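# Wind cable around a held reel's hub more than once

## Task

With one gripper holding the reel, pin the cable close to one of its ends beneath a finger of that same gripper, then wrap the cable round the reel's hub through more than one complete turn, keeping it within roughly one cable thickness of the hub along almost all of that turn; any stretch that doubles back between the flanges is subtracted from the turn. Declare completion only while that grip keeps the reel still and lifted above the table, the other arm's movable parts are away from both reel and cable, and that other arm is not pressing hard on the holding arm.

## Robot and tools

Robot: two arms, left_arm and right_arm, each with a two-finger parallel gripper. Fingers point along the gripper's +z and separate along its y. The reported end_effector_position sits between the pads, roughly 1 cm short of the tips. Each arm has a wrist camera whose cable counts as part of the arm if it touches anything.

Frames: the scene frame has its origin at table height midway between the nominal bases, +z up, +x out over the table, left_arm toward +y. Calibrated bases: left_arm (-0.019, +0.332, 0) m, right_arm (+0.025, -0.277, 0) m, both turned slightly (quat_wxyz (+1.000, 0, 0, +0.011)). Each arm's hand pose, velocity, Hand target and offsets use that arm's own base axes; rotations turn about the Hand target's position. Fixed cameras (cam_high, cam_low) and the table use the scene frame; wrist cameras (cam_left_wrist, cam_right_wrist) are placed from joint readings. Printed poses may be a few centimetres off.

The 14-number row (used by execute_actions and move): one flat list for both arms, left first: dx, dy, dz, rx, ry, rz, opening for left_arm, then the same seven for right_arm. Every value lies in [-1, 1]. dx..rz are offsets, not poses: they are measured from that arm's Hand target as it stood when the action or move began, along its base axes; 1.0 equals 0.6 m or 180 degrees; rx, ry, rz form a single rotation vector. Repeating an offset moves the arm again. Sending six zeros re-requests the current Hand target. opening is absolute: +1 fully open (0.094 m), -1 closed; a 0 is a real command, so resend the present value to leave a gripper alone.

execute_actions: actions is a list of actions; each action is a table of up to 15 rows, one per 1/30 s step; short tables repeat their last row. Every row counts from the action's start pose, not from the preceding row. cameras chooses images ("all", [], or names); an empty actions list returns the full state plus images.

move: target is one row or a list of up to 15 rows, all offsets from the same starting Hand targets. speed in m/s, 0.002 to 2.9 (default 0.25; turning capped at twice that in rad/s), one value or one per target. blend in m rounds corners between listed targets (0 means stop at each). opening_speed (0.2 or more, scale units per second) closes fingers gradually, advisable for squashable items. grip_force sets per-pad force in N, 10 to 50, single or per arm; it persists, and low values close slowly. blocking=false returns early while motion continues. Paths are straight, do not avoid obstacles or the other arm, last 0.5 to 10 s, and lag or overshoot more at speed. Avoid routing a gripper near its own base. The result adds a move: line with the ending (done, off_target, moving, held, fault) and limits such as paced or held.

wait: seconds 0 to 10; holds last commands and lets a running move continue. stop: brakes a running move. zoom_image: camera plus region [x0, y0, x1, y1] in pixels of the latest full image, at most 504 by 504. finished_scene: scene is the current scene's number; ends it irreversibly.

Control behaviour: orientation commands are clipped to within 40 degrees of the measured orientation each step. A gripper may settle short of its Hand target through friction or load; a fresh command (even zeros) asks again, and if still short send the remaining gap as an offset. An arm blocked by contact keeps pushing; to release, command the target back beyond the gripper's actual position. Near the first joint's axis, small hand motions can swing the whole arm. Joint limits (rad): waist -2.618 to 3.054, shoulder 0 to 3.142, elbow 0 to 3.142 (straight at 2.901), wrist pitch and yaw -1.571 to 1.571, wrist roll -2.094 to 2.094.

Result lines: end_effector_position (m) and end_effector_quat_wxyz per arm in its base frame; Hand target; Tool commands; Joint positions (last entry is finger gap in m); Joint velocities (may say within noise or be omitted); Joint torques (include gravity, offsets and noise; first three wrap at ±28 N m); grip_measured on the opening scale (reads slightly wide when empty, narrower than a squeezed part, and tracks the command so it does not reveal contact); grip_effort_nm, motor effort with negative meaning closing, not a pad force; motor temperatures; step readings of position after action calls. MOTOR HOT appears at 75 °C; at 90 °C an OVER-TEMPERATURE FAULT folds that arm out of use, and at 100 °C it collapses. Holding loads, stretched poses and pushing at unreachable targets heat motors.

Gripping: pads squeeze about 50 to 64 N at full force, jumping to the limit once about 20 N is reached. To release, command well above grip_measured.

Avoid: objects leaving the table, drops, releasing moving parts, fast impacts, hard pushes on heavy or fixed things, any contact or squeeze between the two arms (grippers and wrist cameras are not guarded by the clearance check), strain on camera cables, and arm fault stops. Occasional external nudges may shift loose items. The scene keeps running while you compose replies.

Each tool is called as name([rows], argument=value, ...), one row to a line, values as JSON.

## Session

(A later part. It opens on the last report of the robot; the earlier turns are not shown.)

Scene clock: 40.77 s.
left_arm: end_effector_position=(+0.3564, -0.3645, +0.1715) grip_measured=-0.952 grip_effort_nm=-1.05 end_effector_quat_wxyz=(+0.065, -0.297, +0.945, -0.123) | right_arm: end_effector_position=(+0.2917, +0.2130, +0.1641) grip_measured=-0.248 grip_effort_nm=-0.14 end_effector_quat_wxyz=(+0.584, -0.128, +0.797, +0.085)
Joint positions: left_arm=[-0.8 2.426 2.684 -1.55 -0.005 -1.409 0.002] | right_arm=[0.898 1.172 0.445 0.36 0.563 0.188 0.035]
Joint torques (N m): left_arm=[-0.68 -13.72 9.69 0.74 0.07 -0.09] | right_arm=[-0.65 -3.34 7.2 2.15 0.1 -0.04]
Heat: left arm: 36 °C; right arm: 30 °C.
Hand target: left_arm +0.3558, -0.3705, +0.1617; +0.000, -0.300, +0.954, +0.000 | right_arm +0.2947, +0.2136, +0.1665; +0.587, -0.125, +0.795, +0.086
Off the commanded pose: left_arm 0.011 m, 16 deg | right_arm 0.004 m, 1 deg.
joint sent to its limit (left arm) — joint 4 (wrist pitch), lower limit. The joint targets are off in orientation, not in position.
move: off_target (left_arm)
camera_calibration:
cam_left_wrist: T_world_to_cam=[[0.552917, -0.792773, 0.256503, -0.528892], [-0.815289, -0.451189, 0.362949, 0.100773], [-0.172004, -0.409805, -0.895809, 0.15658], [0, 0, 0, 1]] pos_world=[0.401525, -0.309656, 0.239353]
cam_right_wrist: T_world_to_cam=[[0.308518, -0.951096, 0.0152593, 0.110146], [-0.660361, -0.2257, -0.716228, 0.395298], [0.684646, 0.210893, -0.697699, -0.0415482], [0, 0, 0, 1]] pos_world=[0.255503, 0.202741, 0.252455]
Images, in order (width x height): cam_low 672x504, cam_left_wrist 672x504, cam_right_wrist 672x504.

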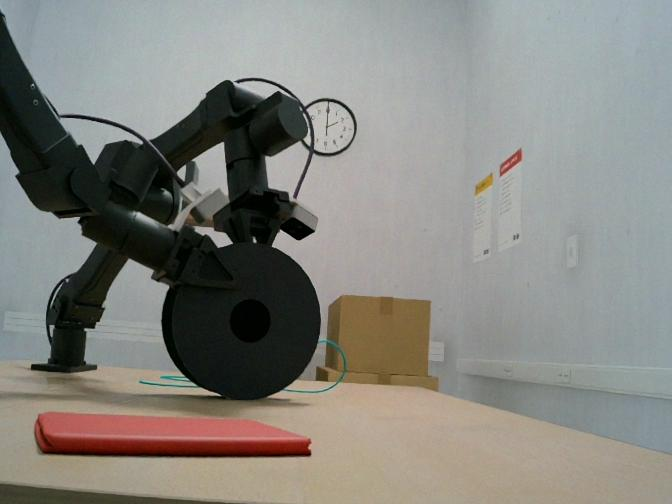

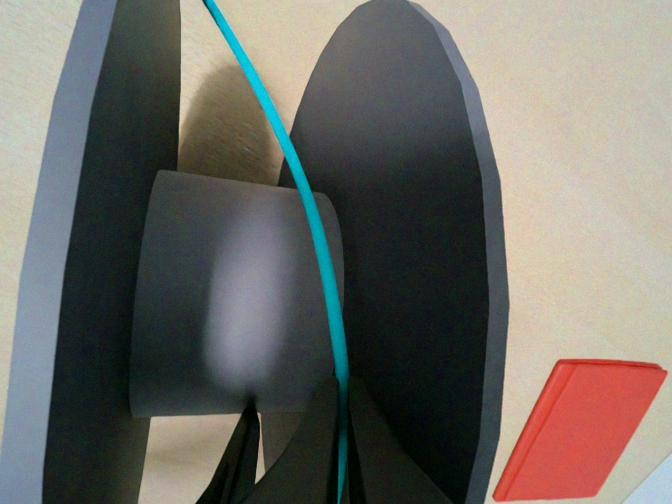

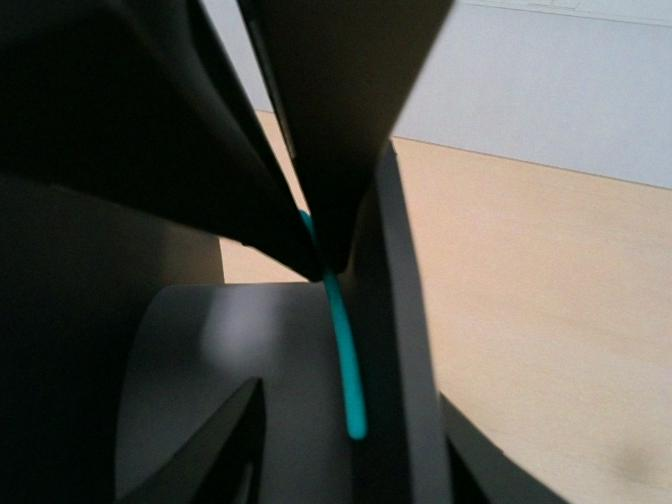

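move(target=[0,0,0,0,0,0,-1,0,0,0,0,0,0,-1], opening_speed=0.3, cameras=["cam_left_wrist","cam_right_wrist","cam_low"])

Scene clock: 43.80 s.
left_arm: end_effector_position=(+0.3544, -0.3623, +0.1707) grip_measured=-0.952 grip_effort_nm=-1.06 end_effector_quat_wxyz=(+0.062, -0.298, +0.945, -0.118) | right_arm: end_effector_position=(+0.2928, +0.2112, +0.1644) grip_measured=-0.910 grip_effort_nm=-1.04 end_effector_quat_wxyz=(+0.585, -0.123, +0.797, +0.083)
Joint positions: left_arm=[-0.8 2.426 2.684 -1.562 -0.005 -1.41 0.002] | right_arm=[0.895 1.172 0.445 0.361 0.569 0.192 0.004]
Joint torques (N m): left_arm=[-0.75 -13.71 9.63 0.83 0.06 -0.09] | right_arm=[-0.36 -3.32 7.1 2.15 0.03 -0.08]
Heat: left arm: 36 °C; right arm: 30 °C.
Hand target: left_arm +0.3558, -0.3705, +0.1617; +0.000, -0.300, +0.954, +0.000 | right_arm +0.2946, +0.2137, +0.1665; +0.587, -0.125, +0.795, +0.086
Off the commanded pose: left_arm 0.012 m, 15 deg | right_arm 0.004 m, 1 deg.
joint read past its limit (left arm) — joint 4 (wrist pitch), lower limit.
joint sent to its limit (left arm) — joint 4 (wrist pitch), lower limit. The joint targets are off in orientation, not in position.
move: off_target (left_arm)
camera_calibration:
cam_left_wrist: T_world_to_cam=[[0.556036, -0.794282, 0.244827, -0.525559], [-0.811643, -0.455433, 0.36581, 0.0970815], [-0.179054, -0.402115, -0.89791, 0.162038], [0, 0, 0, 1]] pos_world=[0.400039, -0.30807, 0.238653]
cam_right_wrist: T_world_to_cam=[[0.298827, -0.954225, 0.012503, 0.112044], [-0.662148, -0.216759, -0.717339, 0.394665], [0.687214, 0.206081, -0.696612, -0.0415601], [0, 0, 0, 1]] pos_world=[0.256405, 0.201027, 0.252756]
Images, in order (width x height): cam_low 672x504, cam_left_wrist 672x504, cam_right_wrist 672x504.

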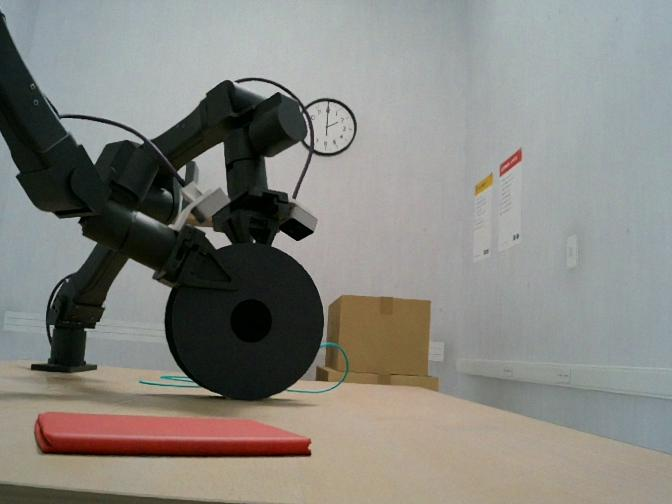

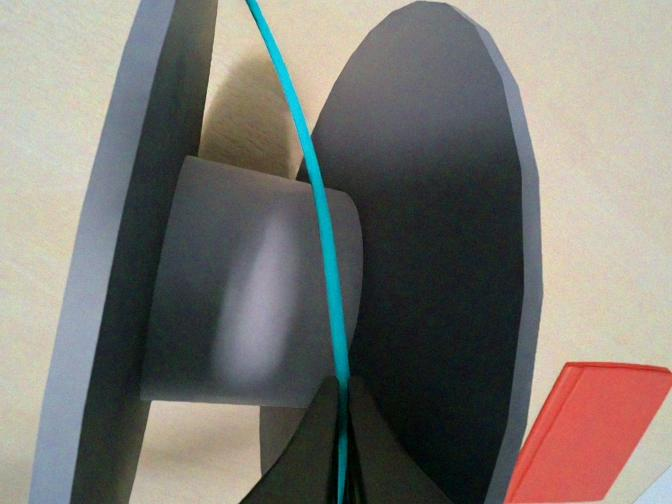

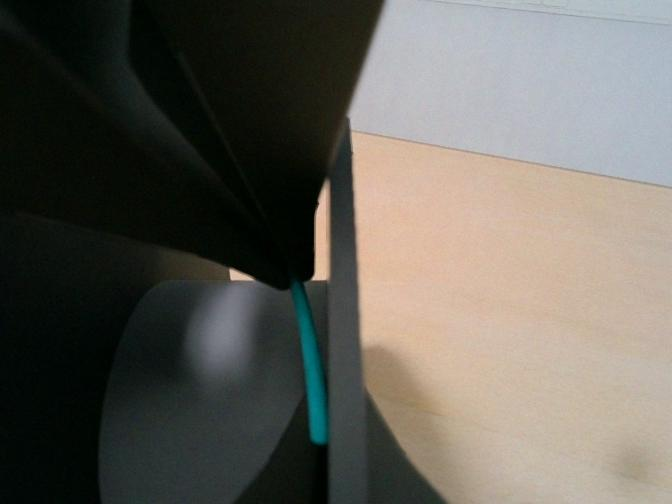

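move([
  [0,0,0,0,0,0,-1,0,0,0,0,0,0,-0.6],
  [-0.018,0.001,-0.025,0,0,0,-1,0,0,0,0,0,0,-0.6],
], opening_speed=0.5, speed=0.06, cameras=["cam_left_wrist","cam_right_wrist","cam_low"])

Scene clock: 49.23 s.
left_arm: end_effector_position=(+0.3484, -0.3664, +0.1676) grip_measured=-0.952 grip_effort_nm=-1.05 end_effector_quat_wxyz=(+0.058, -0.298, +0.946, -0.114) | right_arm: end_effector_position=(+0.2924, +0.2121, +0.1642) grip_measured=-0.602 grip_effort_nm=0.10 end_effector_quat_wxyz=(+0.585, -0.126, +0.797, +0.084)
Joint positions: left_arm=[-0.814 2.426 2.673 -1.561 -0.005 -1.424 0.002] | right_arm=[0.895 1.172 0.445 0.361 0.563 0.187 0.019]
Joint torques (N m): left_arm=[-0.79 -14.16 5.09 0.8 0.05 -0.08] | right_arm=[-0.38 -3.38 7.13 2.16 0.09 -0.03]
Heat: left arm: 36 °C; right arm: 30 °C.
Hand target: left_arm +0.3451, -0.3698, +0.1468; +0.000, -0.300, +0.954, +0.000 | right_arm +0.2946, +0.2137, +0.1665; +0.587, -0.125, +0.795, +0.086
Off the commanded pose: left_arm 0.021 m, 15 deg | right_arm 0.004 m, 1 deg.
joint read past its limit (left arm) — joint 4 (wrist pitch), lower limit.
joint sent to its limit (left arm) — joint 4 (wrist pitch), lower limit. The joint targets are off in orientation, not in position.
move: off_target (left_arm)
camera_calibration:
cam_left_wrist: T_world_to_cam=[[0.558276, -0.795496, 0.235613, -0.52433], [-0.807976, -0.456807, 0.372158, 0.0886692], [-0.188421, -0.398137, -0.897766, 0.161301], [0, 0, 0, 1]] pos_world=[0.394756, -0.312377, 0.235351]
cam_right_wrist: T_world_to_cam=[[0.305353, -0.952114, 0.0154679, 0.110157], [-0.660828, -0.223574, -0.716464, 0.395335], [0.685613, 0.208553, -0.697453, -0.0415572], [0, 0, 0, 1]] pos_world=[0.256104, 0.201936, 0.252555]
Images, in order (width x height): cam_low 672x504, cam_left_wrist 672x504, cam_right_wrist 672x504.

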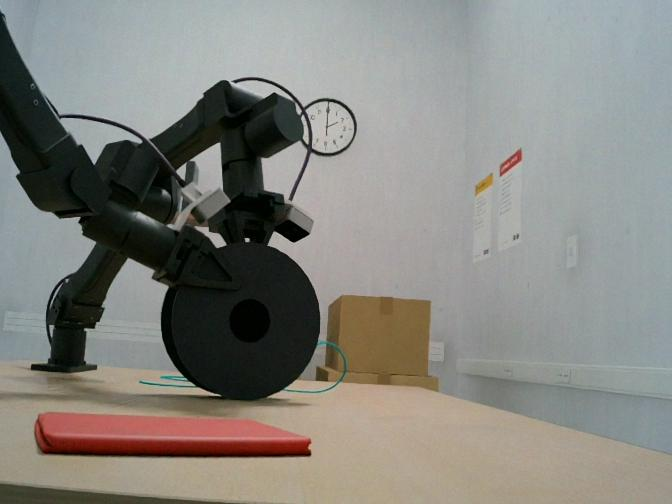

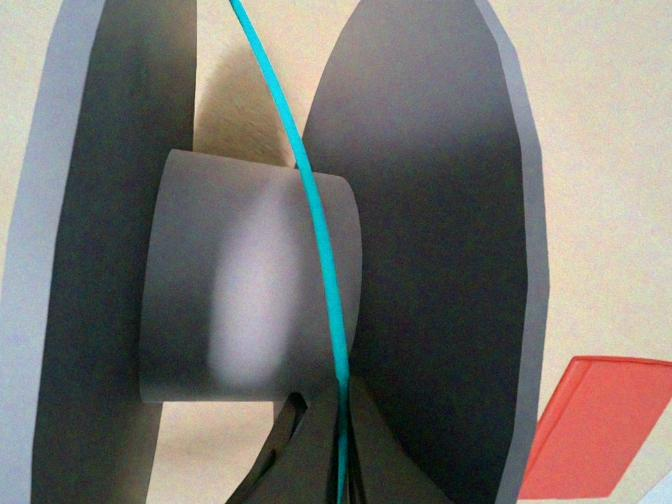

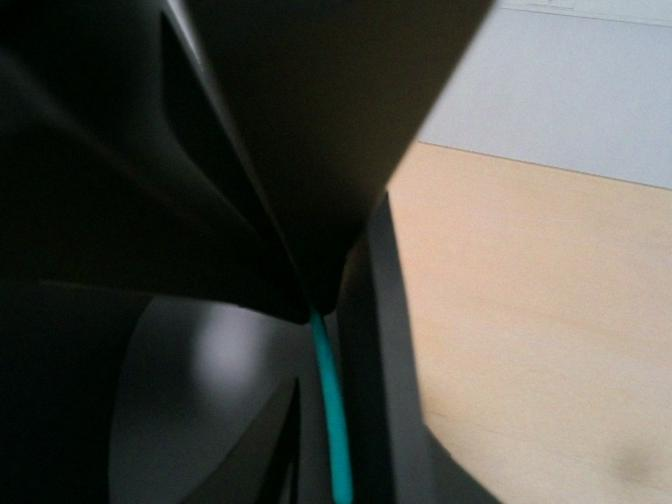

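Deeper now. Close.

move(target=[0,0,0,0,0,0,-1,0,0,0,0,0,0,-1], opening_speed=0.3, cameras=["cam_right_wrist"])

Scene clock: 50.97 s.
left_arm: end_effector_position=(+0.3476, -0.3656, +0.1673) grip_measured=-0.952 grip_effort_nm=-1.05 end_effector_quat_wxyz=(+0.057, -0.298, +0.946, -0.112) | right_arm: end_effector_position=(+0.2933, +0.2101, +0.1646) grip_measured=-0.881 grip_effort_nm=-1.05 end_effector_quat_wxyz=(+0.586, -0.123, +0.797, +0.079)
Joint positions: left_arm=[-0.814 2.426 2.673 -1.566 -0.004 -1.425 0.002] | right_arm=[0.893 1.172 0.445 0.361 0.574 0.186 0.006]
Joint torques (N m): left_arm=[-0.75 -14.13 5.04 0.83 0.03 -0.09] | right_arm=[-0.27 -3.32 7.15 2.14 -0.02 -0.02]
Heat: left arm: 36 °C; right arm: 30 °C.
Hand target: left_arm +0.3451, -0.3697, +0.1468; +0.000, -0.300, +0.954, +0.000 | right_arm +0.2947, +0.2137, +0.1665; +0.587, -0.125, +0.795, +0.086
Off the commanded pose: left_arm 0.021 m, 14 deg | right_arm 0.004 m, 1 deg.
joint read past its limit (left arm) — joint 4 (wrist pitch), lower limit.
joint sent to its limit (left arm) — joint 4 (wrist pitch), lower limit. The joint targets are off in orientation, not in position.
move: off_target (left_arm)
camera_calibration:
cam_right_wrist: T_world_to_cam=[[0.295409, -0.955168, 0.0196845, 0.110846], [-0.660841, -0.219174, -0.717811, 0.395052], [0.689944, 0.199039, -0.69596, -0.0409961], [0, 0, 0, 1]] pos_world=[0.256606, 0.200621, 0.252859]
Images, in order (width x height): cam_right_wrist 672x504.

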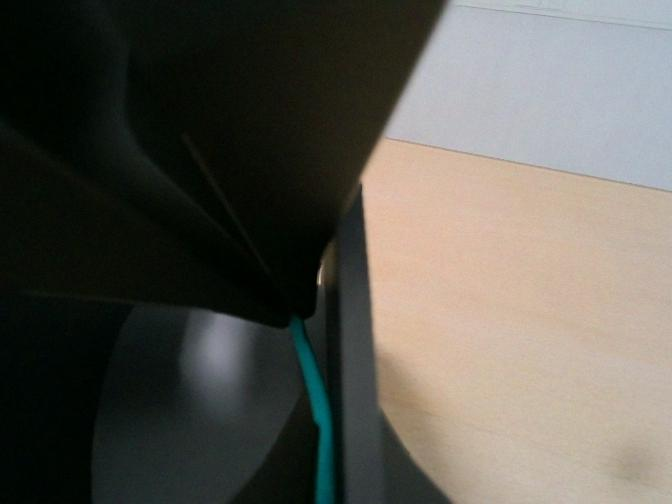

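move([
  [0,0,0,0,0,0,-0.8,0,0,0,0,0,0,-1],
  [0.02,0.03,0.2,0,0,0,-0.8,0,0,0,0,0,0,-1],
  [0.0,0.3,0.3,0,0,0,-0.5,0,0,0,0,0,0,-1],
], opening_speed=0.5, speed=0.12, cameras=["all"])

Scene clock: 57.37 s.
left_arm: end_effector_position=(+0.3490, -0.1971, +0.3230) grip_measured=-0.502 grip_effort_nm=0.10 end_effector_quat_wxyz=(+0.162, -0.295, +0.922, -0.194) | right_arm: end_effector_position=(+0.2931, +0.2104, +0.1644) grip_measured=-0.882 grip_effort_nm=-1.04 end_effector_quat_wxyz=(+0.586, -0.126, +0.797, +0.079)
Joint positions: left_arm=[-0.503 1.845 2.339 -1.555 0.03 -1.131 0.023] | right_arm=[0.893 1.172 0.445 0.36 0.571 0.182 0.006]
Joint torques (N m): left_arm=[0.25 -13.01 4.63 1.18 -0.16 0.07] | right_arm=[-0.32 -3.33 7.1 2.15 0.01 0.04]
Motor temperatures (°C): left_arm=[20 26 36 30 22 21 26] | right_arm=[22 20 29 31 21 23 22]
Heat: left arm: 36 °C; right arm: 31 °C.
Hand target: left_arm +0.3451, -0.1898, +0.3268; +0.000, -0.300, +0.954, +0.000 | right_arm +0.2947, +0.2136, +0.1665; +0.587, -0.125, +0.795, +0.086
Off the commanded pose: left_arm 0.009 m, 29 deg | right_arm 0.004 m, 1 deg.
joint sent to its limit (left arm) — joint 4 (wrist pitch), lower limit. The joint targets are off in orientation, not in position.
move: off_target (left_arm); target 3's new opening was sent with left_arm's hand 0.009 m and 29 deg from that target
camera_calibration:
cam_left_wrist: T_world_to_cam=[[0.49207, -0.75134, 0.439722, -0.460793], [-0.8695, -0.44904, 0.205751, 0.185362], [0.042864, -0.483582, -0.874249, 0.263159], [0, 0, 0, 1]] pos_world=[0.376635, -0.135718, 0.394549]
cam_right_wrist: T_world_to_cam=[[0.298516, -0.954132, 0.0228075, 0.109567], [-0.659984, -0.223631, -0.717224, 0.39548], [0.689427, 0.19905, -0.69647, -0.040907], [0, 0, 0, 1]] pos_world=[0.256506, 0.201126, 0.252659]

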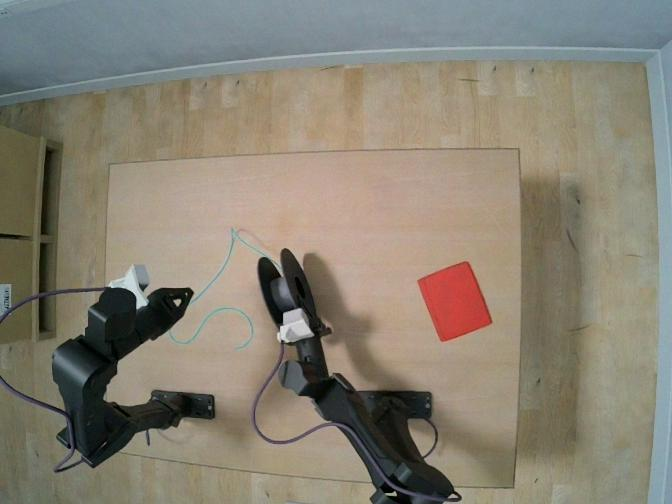

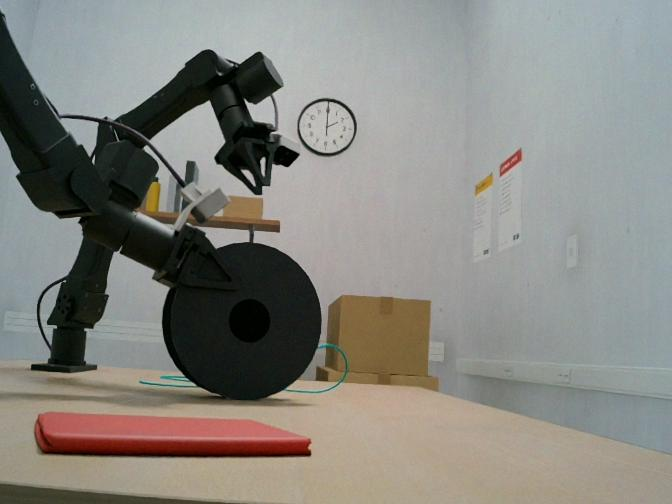

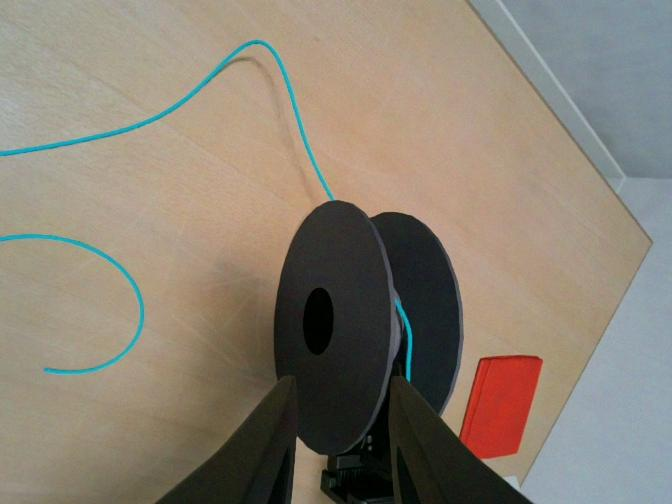

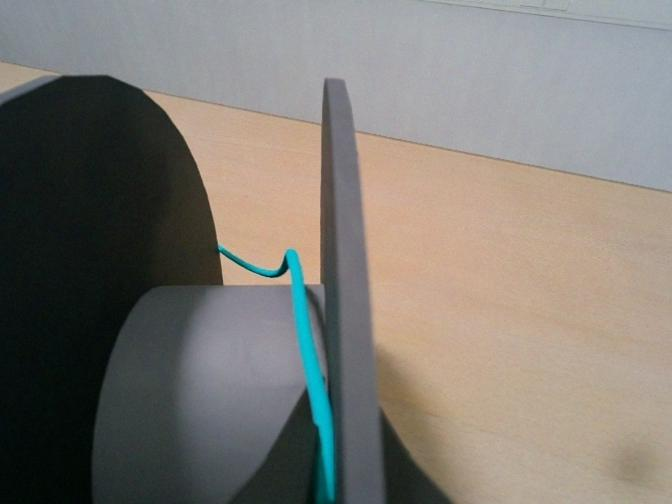

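move(target=[-0.158,0.233,-0.045,-0.0645,-0.53,-0.36,-0.4,0,0,0,0,0,0,-1], speed=0.4)

move(target=[0,0,0,0,0,0,-0.4,0.0225,0.08,0.66,0,0,0.096,-1], speed=0.2, cameras=["all"])

Scene clock: 61.87 s.
left_arm: end_effector_position=(+0.2527, -0.0484, +0.3066) grip_measured=-0.402 grip_effort_nm=0.09 end_effector_quat_wxyz=(+0.643, +0.295, +0.648, -0.282) | right_arm: end_effector_position=(+0.2931, +0.2104, +0.1644) grip_measured=-0.882 grip_effort_nm=-1.04 end_effector_quat_wxyz=(+0.586, -0.126, +0.797, +0.079)
Joint positions: left_arm=[0.569 0.797 0.588 0.124 1.409 0.098 0.028] | right_arm=[0.893 1.172 0.445 0.36 0.571 0.182 0.006]
Joint torques (N m): left_arm=[0.14 -1.54 6.32 1.41 0.21 -0.02] | right_arm=[-0.25 -3.28 7.12 2.15 0.01 0.04]
Heat: left arm: 36 °C; right arm: 31 °C.
Hand target: left_arm +0.2503, -0.0500, +0.2997; +0.640, +0.293, +0.648, -0.291 | right_arm +0.2947, +0.2136, +0.1665; +0.587, -0.125, +0.795, +0.086
Off the commanded pose: left_arm 0.007 m, 1 deg | right_arm 0.004 m, 1 deg.
move: done

Scene clock: 64.83 s.
left_arm: end_effector_position=(+0.2527, -0.0484, +0.3066) grip_measured=-0.402 grip_effort_nm=0.10 end_effector_quat_wxyz=(+0.643, +0.295, +0.648, -0.282) | right_arm: end_effector_position=(+0.3069, +0.2641, +0.5460) grip_measured=-0.882 grip_effort_nm=-1.04 end_effector_quat_wxyz=(+0.578, -0.246, +0.758, +0.176)
Joint positions: left_arm=[0.569 0.797 0.588 0.124 1.409 0.098 0.028] | right_arm=[0.782 1.826 2.839 -1.29 0.167 0.028 0.006]
Joint torques (N m): left_arm=[0.08 -1.46 6.42 1.4 0.19 -0.02] | right_arm=[-0.75 -7.05 6.06 2.52 -0.02 0]
Heat: left arm: 36 °C; right arm: 31 °C.
Hand target: left_arm +0.2504, -0.0500, +0.2998; +0.639, +0.293, +0.649, -0.291 | right_arm +0.3081, +0.2616, +0.5625; +0.568, -0.243, +0.767, +0.174
Off the commanded pose: left_arm 0.007 m, 1 deg | right_arm 0.017 m, 2 deg.
elbow stopped short (right arm): the move would have taken joint 3 (elbow) straighter than the controller allows.
move: off_target (right_arm)
camera_calibration:
cam_left_wrist: T_world_to_cam=[[-0.734232, -0.678858, -0.00735326, 0.156009], [-0.289213, 0.322566, -0.901281, 0.401916], [0.614214, -0.659623, -0.433173, 0.0366512], [0, 0, 0, 1]] pos_world=[0.208275, 0.000439713, 0.379262]
cam_right_wrist: T_world_to_cam=[[0.581147, -0.813536, 0.0206944, 0.0252222], [-0.538192, -0.403281, -0.740077, 0.712848], [0.610425, 0.418956, -0.672204, 0.157638], [0, 0, 0, 1]] pos_world=[0.272765, 0.241954, 0.633005]

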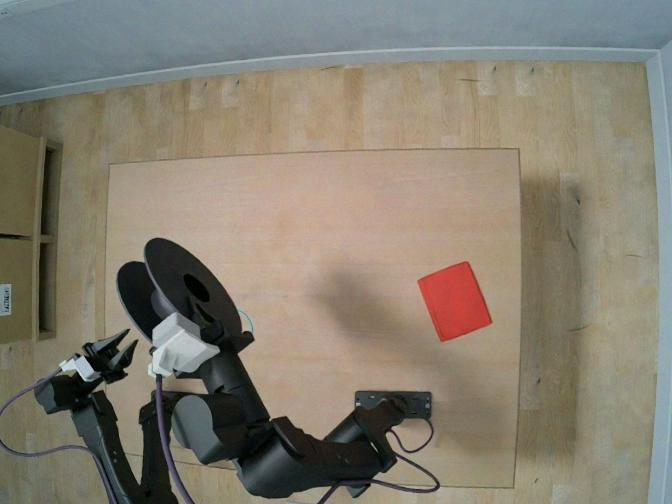

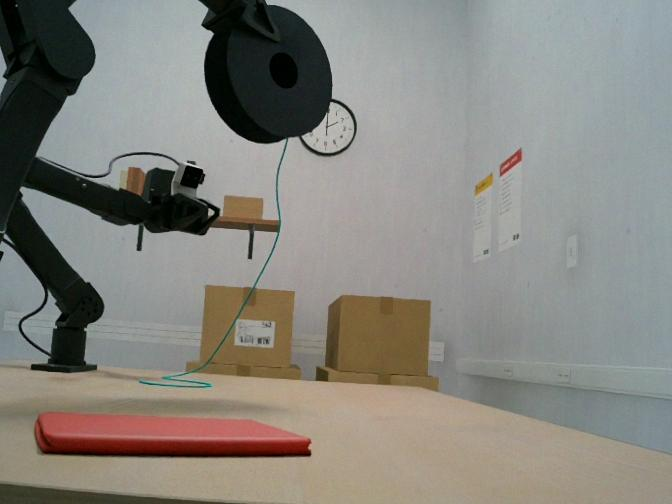

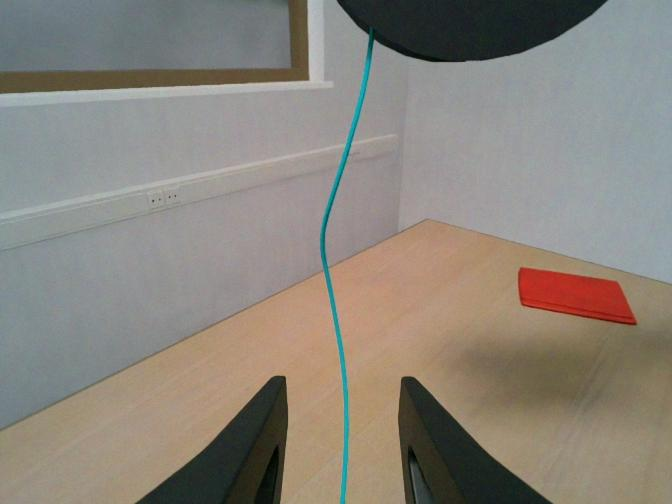

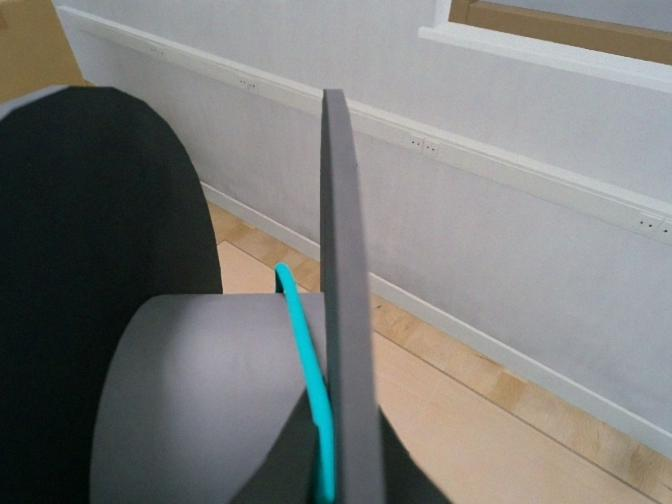

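move(target=[0.16,-0.166,-0.335,0,0,0,-0.4,0,0,0,0,0,0,-1], speed=0.25, cameras=["cam_left_wrist","cam_low"])

Scene clock: 67.87 s.
left_arm: end_effector_position=(+0.3471, -0.1487, +0.0935) grip_measured=-0.402 grip_effort_nm=0.09 end_effector_quat_wxyz=(+0.609, +0.297, +0.673, -0.296) | right_arm: end_effector_position=(+0.3069, +0.2641, +0.5458) grip_measured=-0.882 grip_effort_nm=-1.05 end_effector_quat_wxyz=(+0.578, -0.246, +0.758, +0.175)
Joint positions: left_arm=[-0.054 1.938 0.313 1.504 0.81 0.052 0.028] | right_arm=[0.782 1.826 2.839 -1.291 0.167 0.028 0.006]
Joint torques (N m): left_arm=[-0.7 -6.79 2.74 2.55 -0.07 -0.04] | right_arm=[-0.77 -7.15 6.01 2.53 -0.01 0.01]
Heat: left arm: 35 °C; right arm: 32 °C.
Hand target: left_arm +0.3464, -0.1496, +0.0989; +0.639, +0.293, +0.649, -0.291 | right_arm +0.3081, +0.2615, +0.5626; +0.568, -0.243, +0.767, +0.174
Off the commanded pose: left_arm 0.005 m, 4 deg | right_arm 0.017 m, 2 deg.
elbow stopped short (right arm): the move would have taken joint 3 (elbow) straighter than the controller allows.
joint sent to its limit (left arm) — joint 4 (wrist pitch), upper limit. The joint targets still meet the commanded pose.
move: off_target (left_arm, right_arm)
camera_calibration:
cam_left_wrist: T_world_to_cam=[[-0.749686, -0.660538, 0.0407503, 0.159276], [-0.354204, 0.34847, -0.867818, 0.292791], [0.559026, -0.665025, -0.495208, -0.155512], [0, 0, 0, 1]] pos_world=[0.31005, -0.100241, 0.170588]
Images, in order (width x height): cam_low 672x504, cam_left_wrist 672x504.

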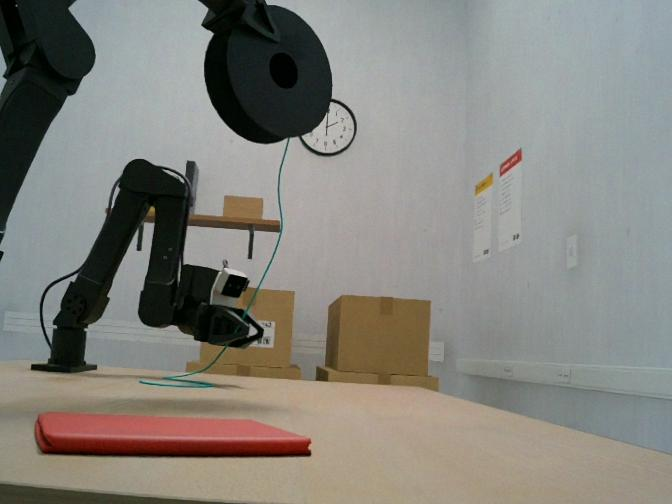

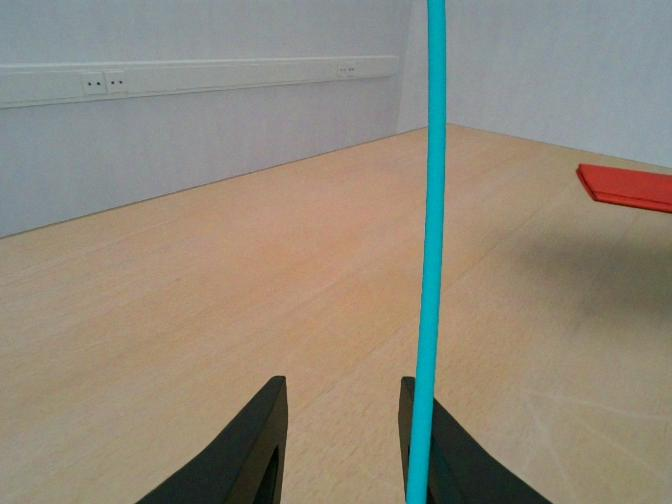

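move([
  [-0.035,0.05,0,0,0,0,-0.4,0,0,0,0,0,0,-1],
  [-0.062,0.03,0,0,0,0,-0.4,0,0,0,0,0,0,-1],
  [-0.026,-0.022,0,0,0,0,-0.4,0,0,0,0,0,0,-1],
], blend=[0.01,0.01,0], speed=0.12, cameras=["cam_left_wrist"])

Scene clock: 69.97 s.
left_arm: end_effector_position=(+0.3239, -0.1616, +0.0869) grip_measured=-0.402 grip_effort_nm=0.09 end_effector_quat_wxyz=(+0.594, +0.298, +0.685, -0.297) | right_arm: end_effector_position=(+0.3069, +0.2641, +0.5458) grip_measured=-0.882 grip_effort_nm=-1.04 end_effector_quat_wxyz=(+0.578, -0.246, +0.758, +0.175)
Joint positions: left_arm=[-0.121 1.895 0.23 1.504 0.747 0.057 0.028] | right_arm=[0.782 1.826 2.839 -1.291 0.167 0.028 0.006]
Joint torques (N m): left_arm=[-0.55 -6.04 4.81 2.6 -0.03 -0.03] | right_arm=[-0.77 -7.1 6.01 2.53 -0.01 -0.01]
Heat: left arm: 35 °C; right arm: 32 °C.
Hand target: left_arm +0.3308, -0.1628, +0.0988; +0.639, +0.293, +0.649, -0.291 | right_arm +0.3081, +0.2615, +0.5626; +0.568, -0.243, +0.767, +0.174
Off the commanded pose: left_arm 0.014 m, 7 deg | right_arm 0.017 m, 2 deg.
elbow stopped short (right arm): the move would have taken joint 3 (elbow) straighter than the controller allows.
joint sent to its limit (left arm) — joint 4 (wrist pitch), upper limit. The joint targets are off in orientation, not in position.
move: off_target (left_arm, right_arm)
camera_calibration:
cam_left_wrist: T_world_to_cam=[[-0.750834, -0.658134, 0.0557532, 0.133059], [-0.381914, 0.363733, -0.849612, 0.293177], [0.538879, -0.65921, -0.524453, -0.144384], [0, 0, 0, 1]] pos_world=[0.289679, -0.114247, 0.165946]
Images, in order (width x height): cam_left_wrist 672x504.

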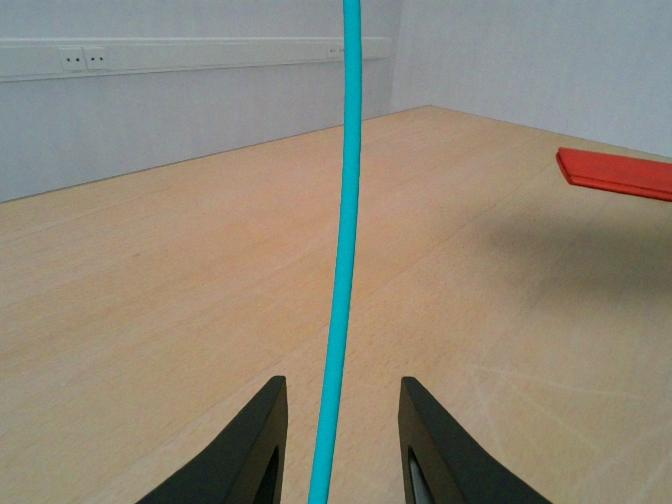

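move([
  [0.008,-0.012,0.035,0,0,0,-0.4,0,0,0,0,0,0,-1],
  [0.008,-0.012,0.035,0,0,0,-1,0,0,0,0,0,0,-1],
], opening_speed=1, cameras=["cam_left_wrist","cam_low"])

Scene clock: 72.00 s.
left_arm: end_effector_position=(+0.3277, -0.1681, +0.0919) grip_measured=-0.977 grip_effort_nm=-0.96 end_effector_quat_wxyz=(+0.596, +0.284, +0.687, -0.304) | right_arm: end_effector_position=(+0.3069, +0.2641, +0.5458) grip_measured=-0.882 grip_effort_nm=-1.05 end_effector_quat_wxyz=(+0.578, -0.246, +0.758, +0.175)
Joint positions: left_arm=[-0.154 1.886 0.243 1.504 0.705 0.012 0.001] | right_arm=[0.782 1.826 2.839 -1.291 0.167 0.028 0.006]
Joint torques (N m): left_arm=[-0.68 -10.18 5.2 2.61 -0.09 -0.02] | right_arm=[-0.76 -7.08 6.01 2.54 0 0]
Heat: left arm: 35 °C; right arm: 32 °C.
Hand target: left_arm +0.3356, -0.1701, +0.1198; +0.639, +0.294, +0.649, -0.291 | right_arm +0.3081, +0.2615, +0.5626; +0.568, -0.243, +0.767, +0.174
Off the commanded pose: left_arm 0.029 m, 7 deg | right_arm 0.017 m, 2 deg.
elbow stopped short (right arm): the move would have taken joint 3 (elbow) straighter than the controller allows.
joint sent to its limit (left arm) — joint 4 (wrist pitch), upper limit. The joint targets still meet the commanded pose.
move: off_target (left_arm, right_arm); target 2's new opening was sent with left_arm's hand 0.029 m and 7 deg from that target
camera_calibration:
cam_left_wrist: T_world_to_cam=[[-0.741577, -0.665778, 0.0824865, 0.124649], [-0.397249, 0.336705, -0.853712, 0.302145], [0.540608, -0.66586, -0.514172, -0.150779], [0, 0, 0, 1]] pos_world=[0.293976, -0.119143, 0.170137]
Images, in order (width x height): cam_low 672x504, cam_left_wrist 672x504.

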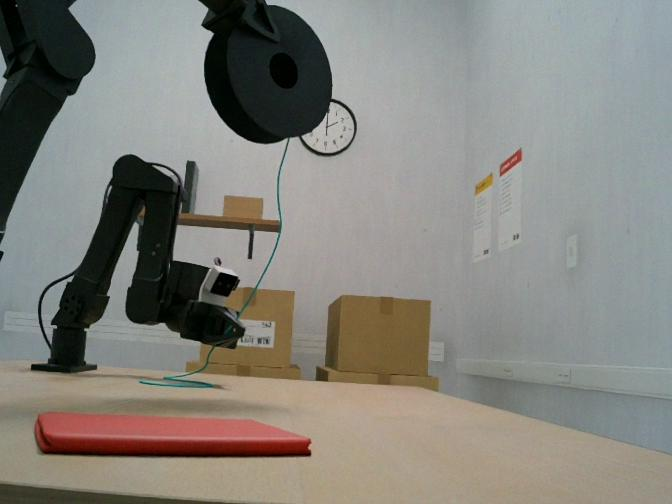

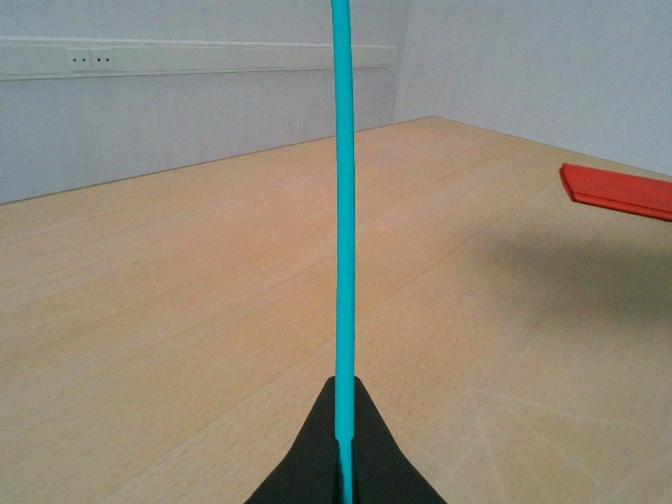

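move([
  [0,0,0,0,0,0,-0.6,0,0,0,0,0,0,-1],
  [0.02,-0.02,0.01,0,0,0,-0.6,0,0,0,0,0,0,-1],
  [0.02,-0.02,0.01,0,0,0,-1,0,0,0,0,0,0,-1],
], opening_speed=1, cameras=["cam_left_wrist","cam_low"])

Scene clock: 74.57 s.
left_arm: end_effector_position=(+0.3420, -0.1802, +0.1106) grip_measured=-0.979 grip_effort_nm=-0.95 end_effector_quat_wxyz=(+0.619, +0.291, +0.666, -0.298) | right_arm: end_effector_position=(+0.3069, +0.2641, +0.5458) grip_measured=-0.882 grip_effort_nm=-1.05 end_effector_quat_wxyz=(+0.578, -0.246, +0.758, +0.175)
Joint positions: left_arm=[-0.196 1.872 0.303 1.498 0.663 0.008 0.001] | right_arm=[0.782 1.826 2.839 -1.291 0.167 0.028 0.006]
Joint torques (N m): left_arm=[-0.69 -10.48 5.72 2 -0.11 -0.04] | right_arm=[-0.77 -7.12 5.98 2.54 -0.01 -0.02]
Heat: left arm: 35 °C; right arm: 32 °C.
Hand target: left_arm +0.3476, -0.1820, +0.1258; +0.639, +0.293, +0.649, -0.291 | right_arm +0.3081, +0.2615, +0.5626; +0.568, -0.243, +0.767, +0.174
Off the commanded pose: left_arm 0.016 m, 3 deg | right_arm 0.017 m, 2 deg.
elbow stopped short (right arm): the move would have taken joint 3 (elbow) straighter than the controller allows.
move: off_target (left_arm, right_arm); target 3's new opening was sent with left_arm's hand 0.016 m and 3 deg from that target
camera_calibration:
cam_left_wrist: T_world_to_cam=[[-0.745831, -0.664914, 0.0403306, 0.132006], [-0.340405, 0.328389, -0.881071, 0.30992], [0.572592, -0.670858, -0.471262, -0.17356], [0, 0, 0, 1]] pos_world=[0.303331, -0.130436, 0.185946]
Images, in order (width x height): cam_low 672x504, cam_left_wrist 672x504.

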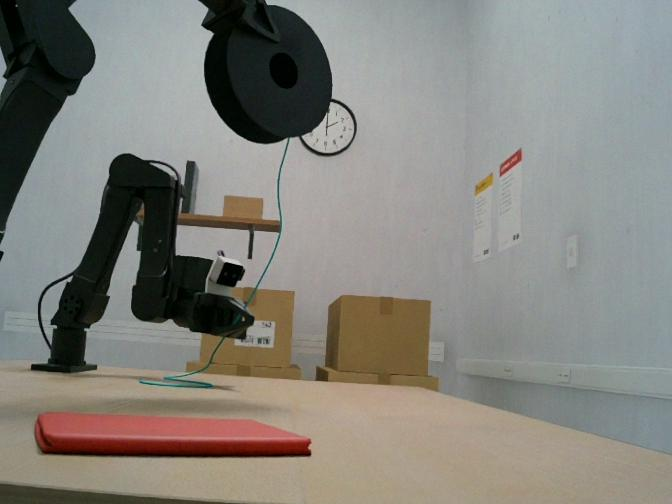

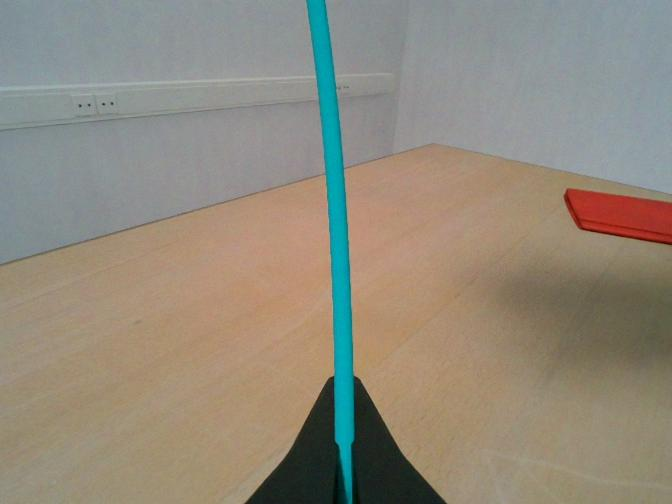

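move([
  [-0.213,-0.18,-0.018,-0.11,0.125,0.006,-1,0,0,-0.067,0,0,0,-1],
  [-0.396,-0.263,0.174,-0.22,0.25,0.012,-1,0,0,-0.067,0,0,0,-1],
], speed=0.18, blend=[0.03,0], cameras=["all"])

Scene clock: 79.40 s.
left_arm: end_effector_position=(+0.1082, -0.3402, +0.2151) grip_measured=-0.981 grip_effort_nm=-1.04 end_effector_quat_wxyz=(+0.406, -0.064, +0.719, -0.560) | right_arm: end_effector_position=(+0.3110, +0.2683, +0.4960) grip_measured=-0.882 grip_effort_nm=-1.05 end_effector_quat_wxyz=(+0.534, -0.263, +0.788, +0.154)
Joint positions: left_arm=[-1.625 1.192 0.378 0.756 -0.769 -1.074 0.001] | right_arm=[0.782 1.653 2.398 -1.143 0.166 0.028 0.006]
Joint torques (N m): left_arm=[-0.5 -6.68 11.21 1.57 -0.34 0.02] | right_arm=[-0.73 -10.33 4.53 2.78 0.01 0.16]
Heat: left arm: 35 °C; right arm: 33 °C.
Hand target: left_arm +0.1101, -0.3398, +0.2302; +0.412, -0.077, +0.711, -0.564 | right_arm +0.3081, +0.2616, +0.5223; +0.568, -0.243, +0.767, +0.174
Off the commanded pose: left_arm 0.015 m, 2 deg | right_arm 0.027 m, 6 deg.
move: off_target (left_arm, right_arm)
camera_calibration:
cam_left_wrist: T_world_to_cam=[[-0.348591, -0.372364, 0.860133, -0.272824], [-0.880771, -0.183675, -0.43647, 0.163578], [0.320511, -0.90973, -0.26394, -0.196306], [0, 0, 0, 1]] pos_world=[0.111889, -0.25013, 0.254249]
cam_right_wrist: T_world_to_cam=[[0.584075, -0.810724, 0.0397844, 0.0162155], [-0.59778, -0.462785, -0.654591, 0.671812], [0.549104, 0.358548, -0.754936, 0.196076], [0, 0, 0, 1]] pos_world=[0.284458, 0.253748, 0.587142]

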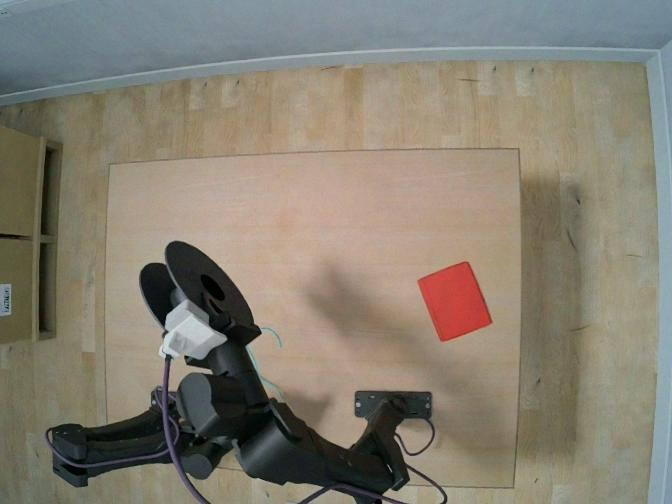

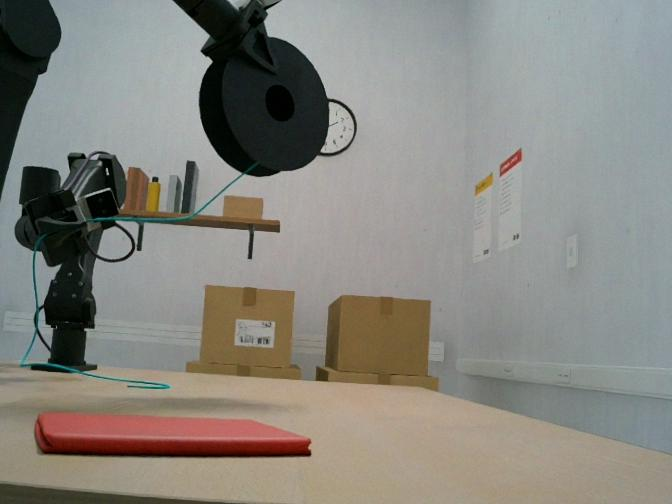

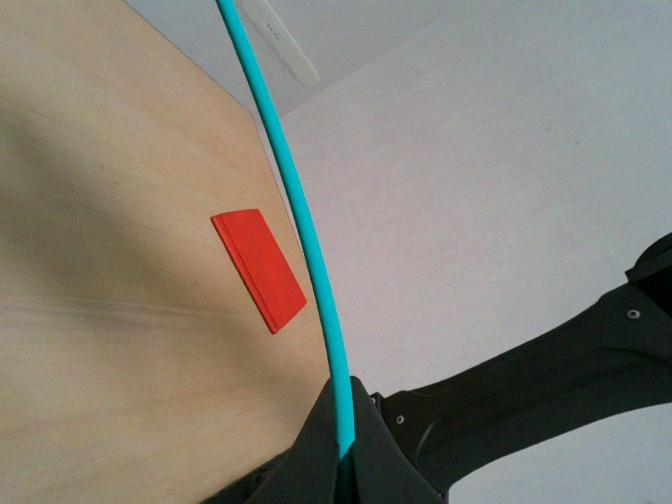

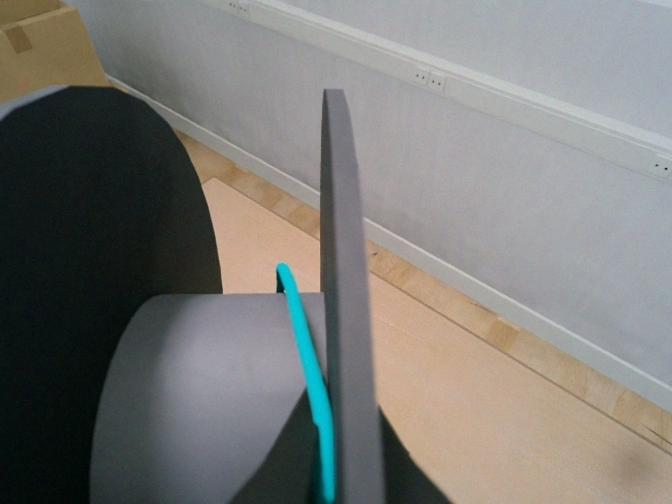

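move([
  [-0.085,-0.035,0.258,-0.073,0.083,0.004,-1,0,0,0,0,0,0,-1],
  [-0.042,0.035,0.5,-0.184,0.208,0.01,-1,0,0,0,0,0,0,-1],
], speed=0.18, blend=[0.03,0], cameras=["all"])

Scene clock: 83.37 s.
left_arm: end_effector_position=(+0.0821, -0.3212, +0.5264) grip_measured=-0.981 grip_effort_nm=-1.04 end_effector_quat_wxyz=(-0.131, +0.374, -0.615, +0.682) | right_arm: end_effector_position=(+0.3110, +0.2686, +0.4962) grip_measured=-0.882 grip_effort_nm=-1.04 end_effector_quat_wxyz=(+0.535, -0.263, +0.788, +0.155)
Joint positions: left_arm=[-1.78 1.238 1.731 -0.553 -0.945 -1.976 0.001] | right_arm=[0.782 1.653 2.398 -1.142 0.165 0.028 0.006]
Joint torques (N m): left_arm=[0.62 -3.12 9.52 1.48 0 0] | right_arm=[-0.72 -10.32 4.52 2.78 0.02 0.14]
Heat: left arm: 36 °C; right arm: 33 °C.
Hand target: left_arm +0.0848, -0.3188, +0.5302; -0.135, +0.375, -0.616, +0.680 | right_arm +0.3081, +0.2616, +0.5223; +0.568, -0.243, +0.767, +0.173
Off the commanded pose: left_arm 0.005 m, 1 deg | right_arm 0.027 m, 5 deg.
move: off_target (right_arm)
camera_calibration:
cam_left_wrist: T_world_to_cam=[[0.295, 0.201649, 0.933977, -0.449966], [-0.901544, -0.265072, 0.341986, -0.154256], [0.316532, -0.942908, 0.103599, -0.292335], [0, 0, 0, 1]] pos_world=[0.0862048, -0.225799, 0.503297]
cam_right_wrist: T_world_to_cam=[[0.585053, -0.810072, 0.0386809, 0.016495], [-0.597075, -0.462518, -0.655423, 0.672211], [0.54883, 0.360362, -0.754271, 0.195419], [0, 0, 0, 1]] pos_world=[0.284458, 0.25385, 0.587343]

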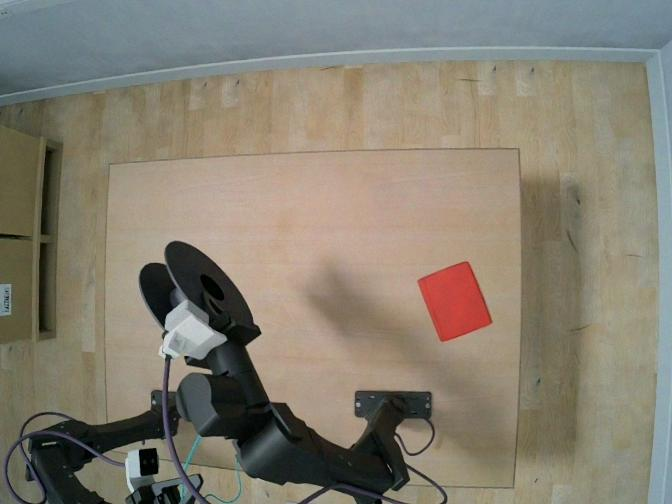

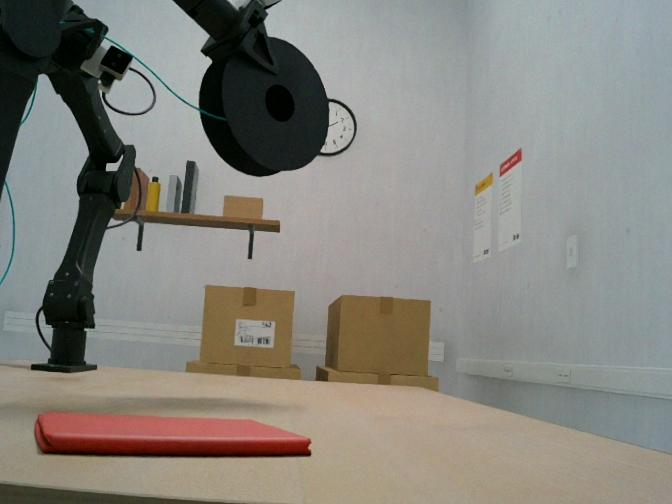

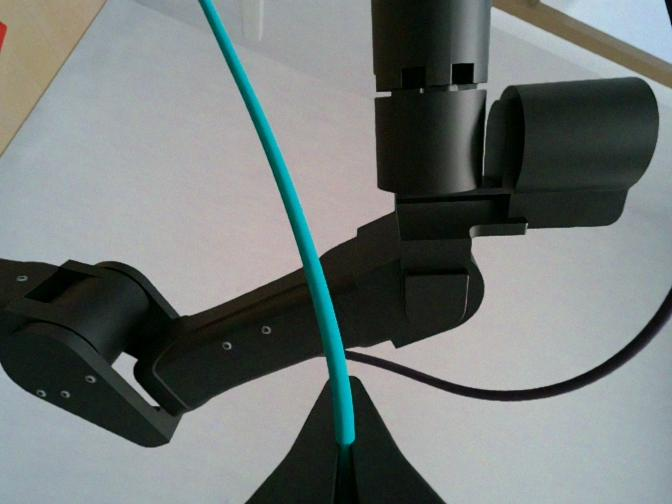

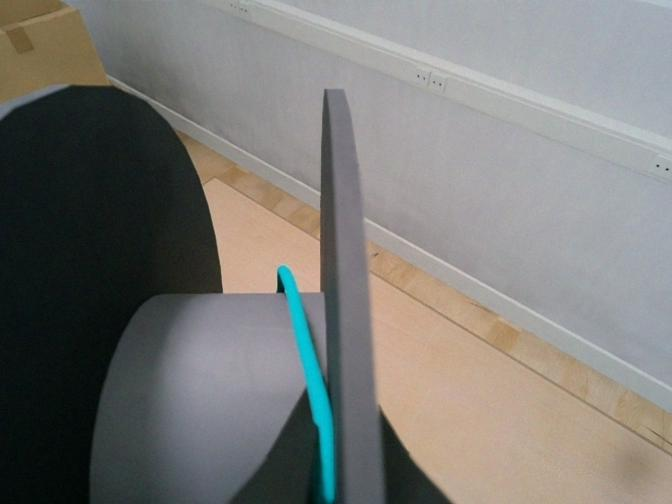

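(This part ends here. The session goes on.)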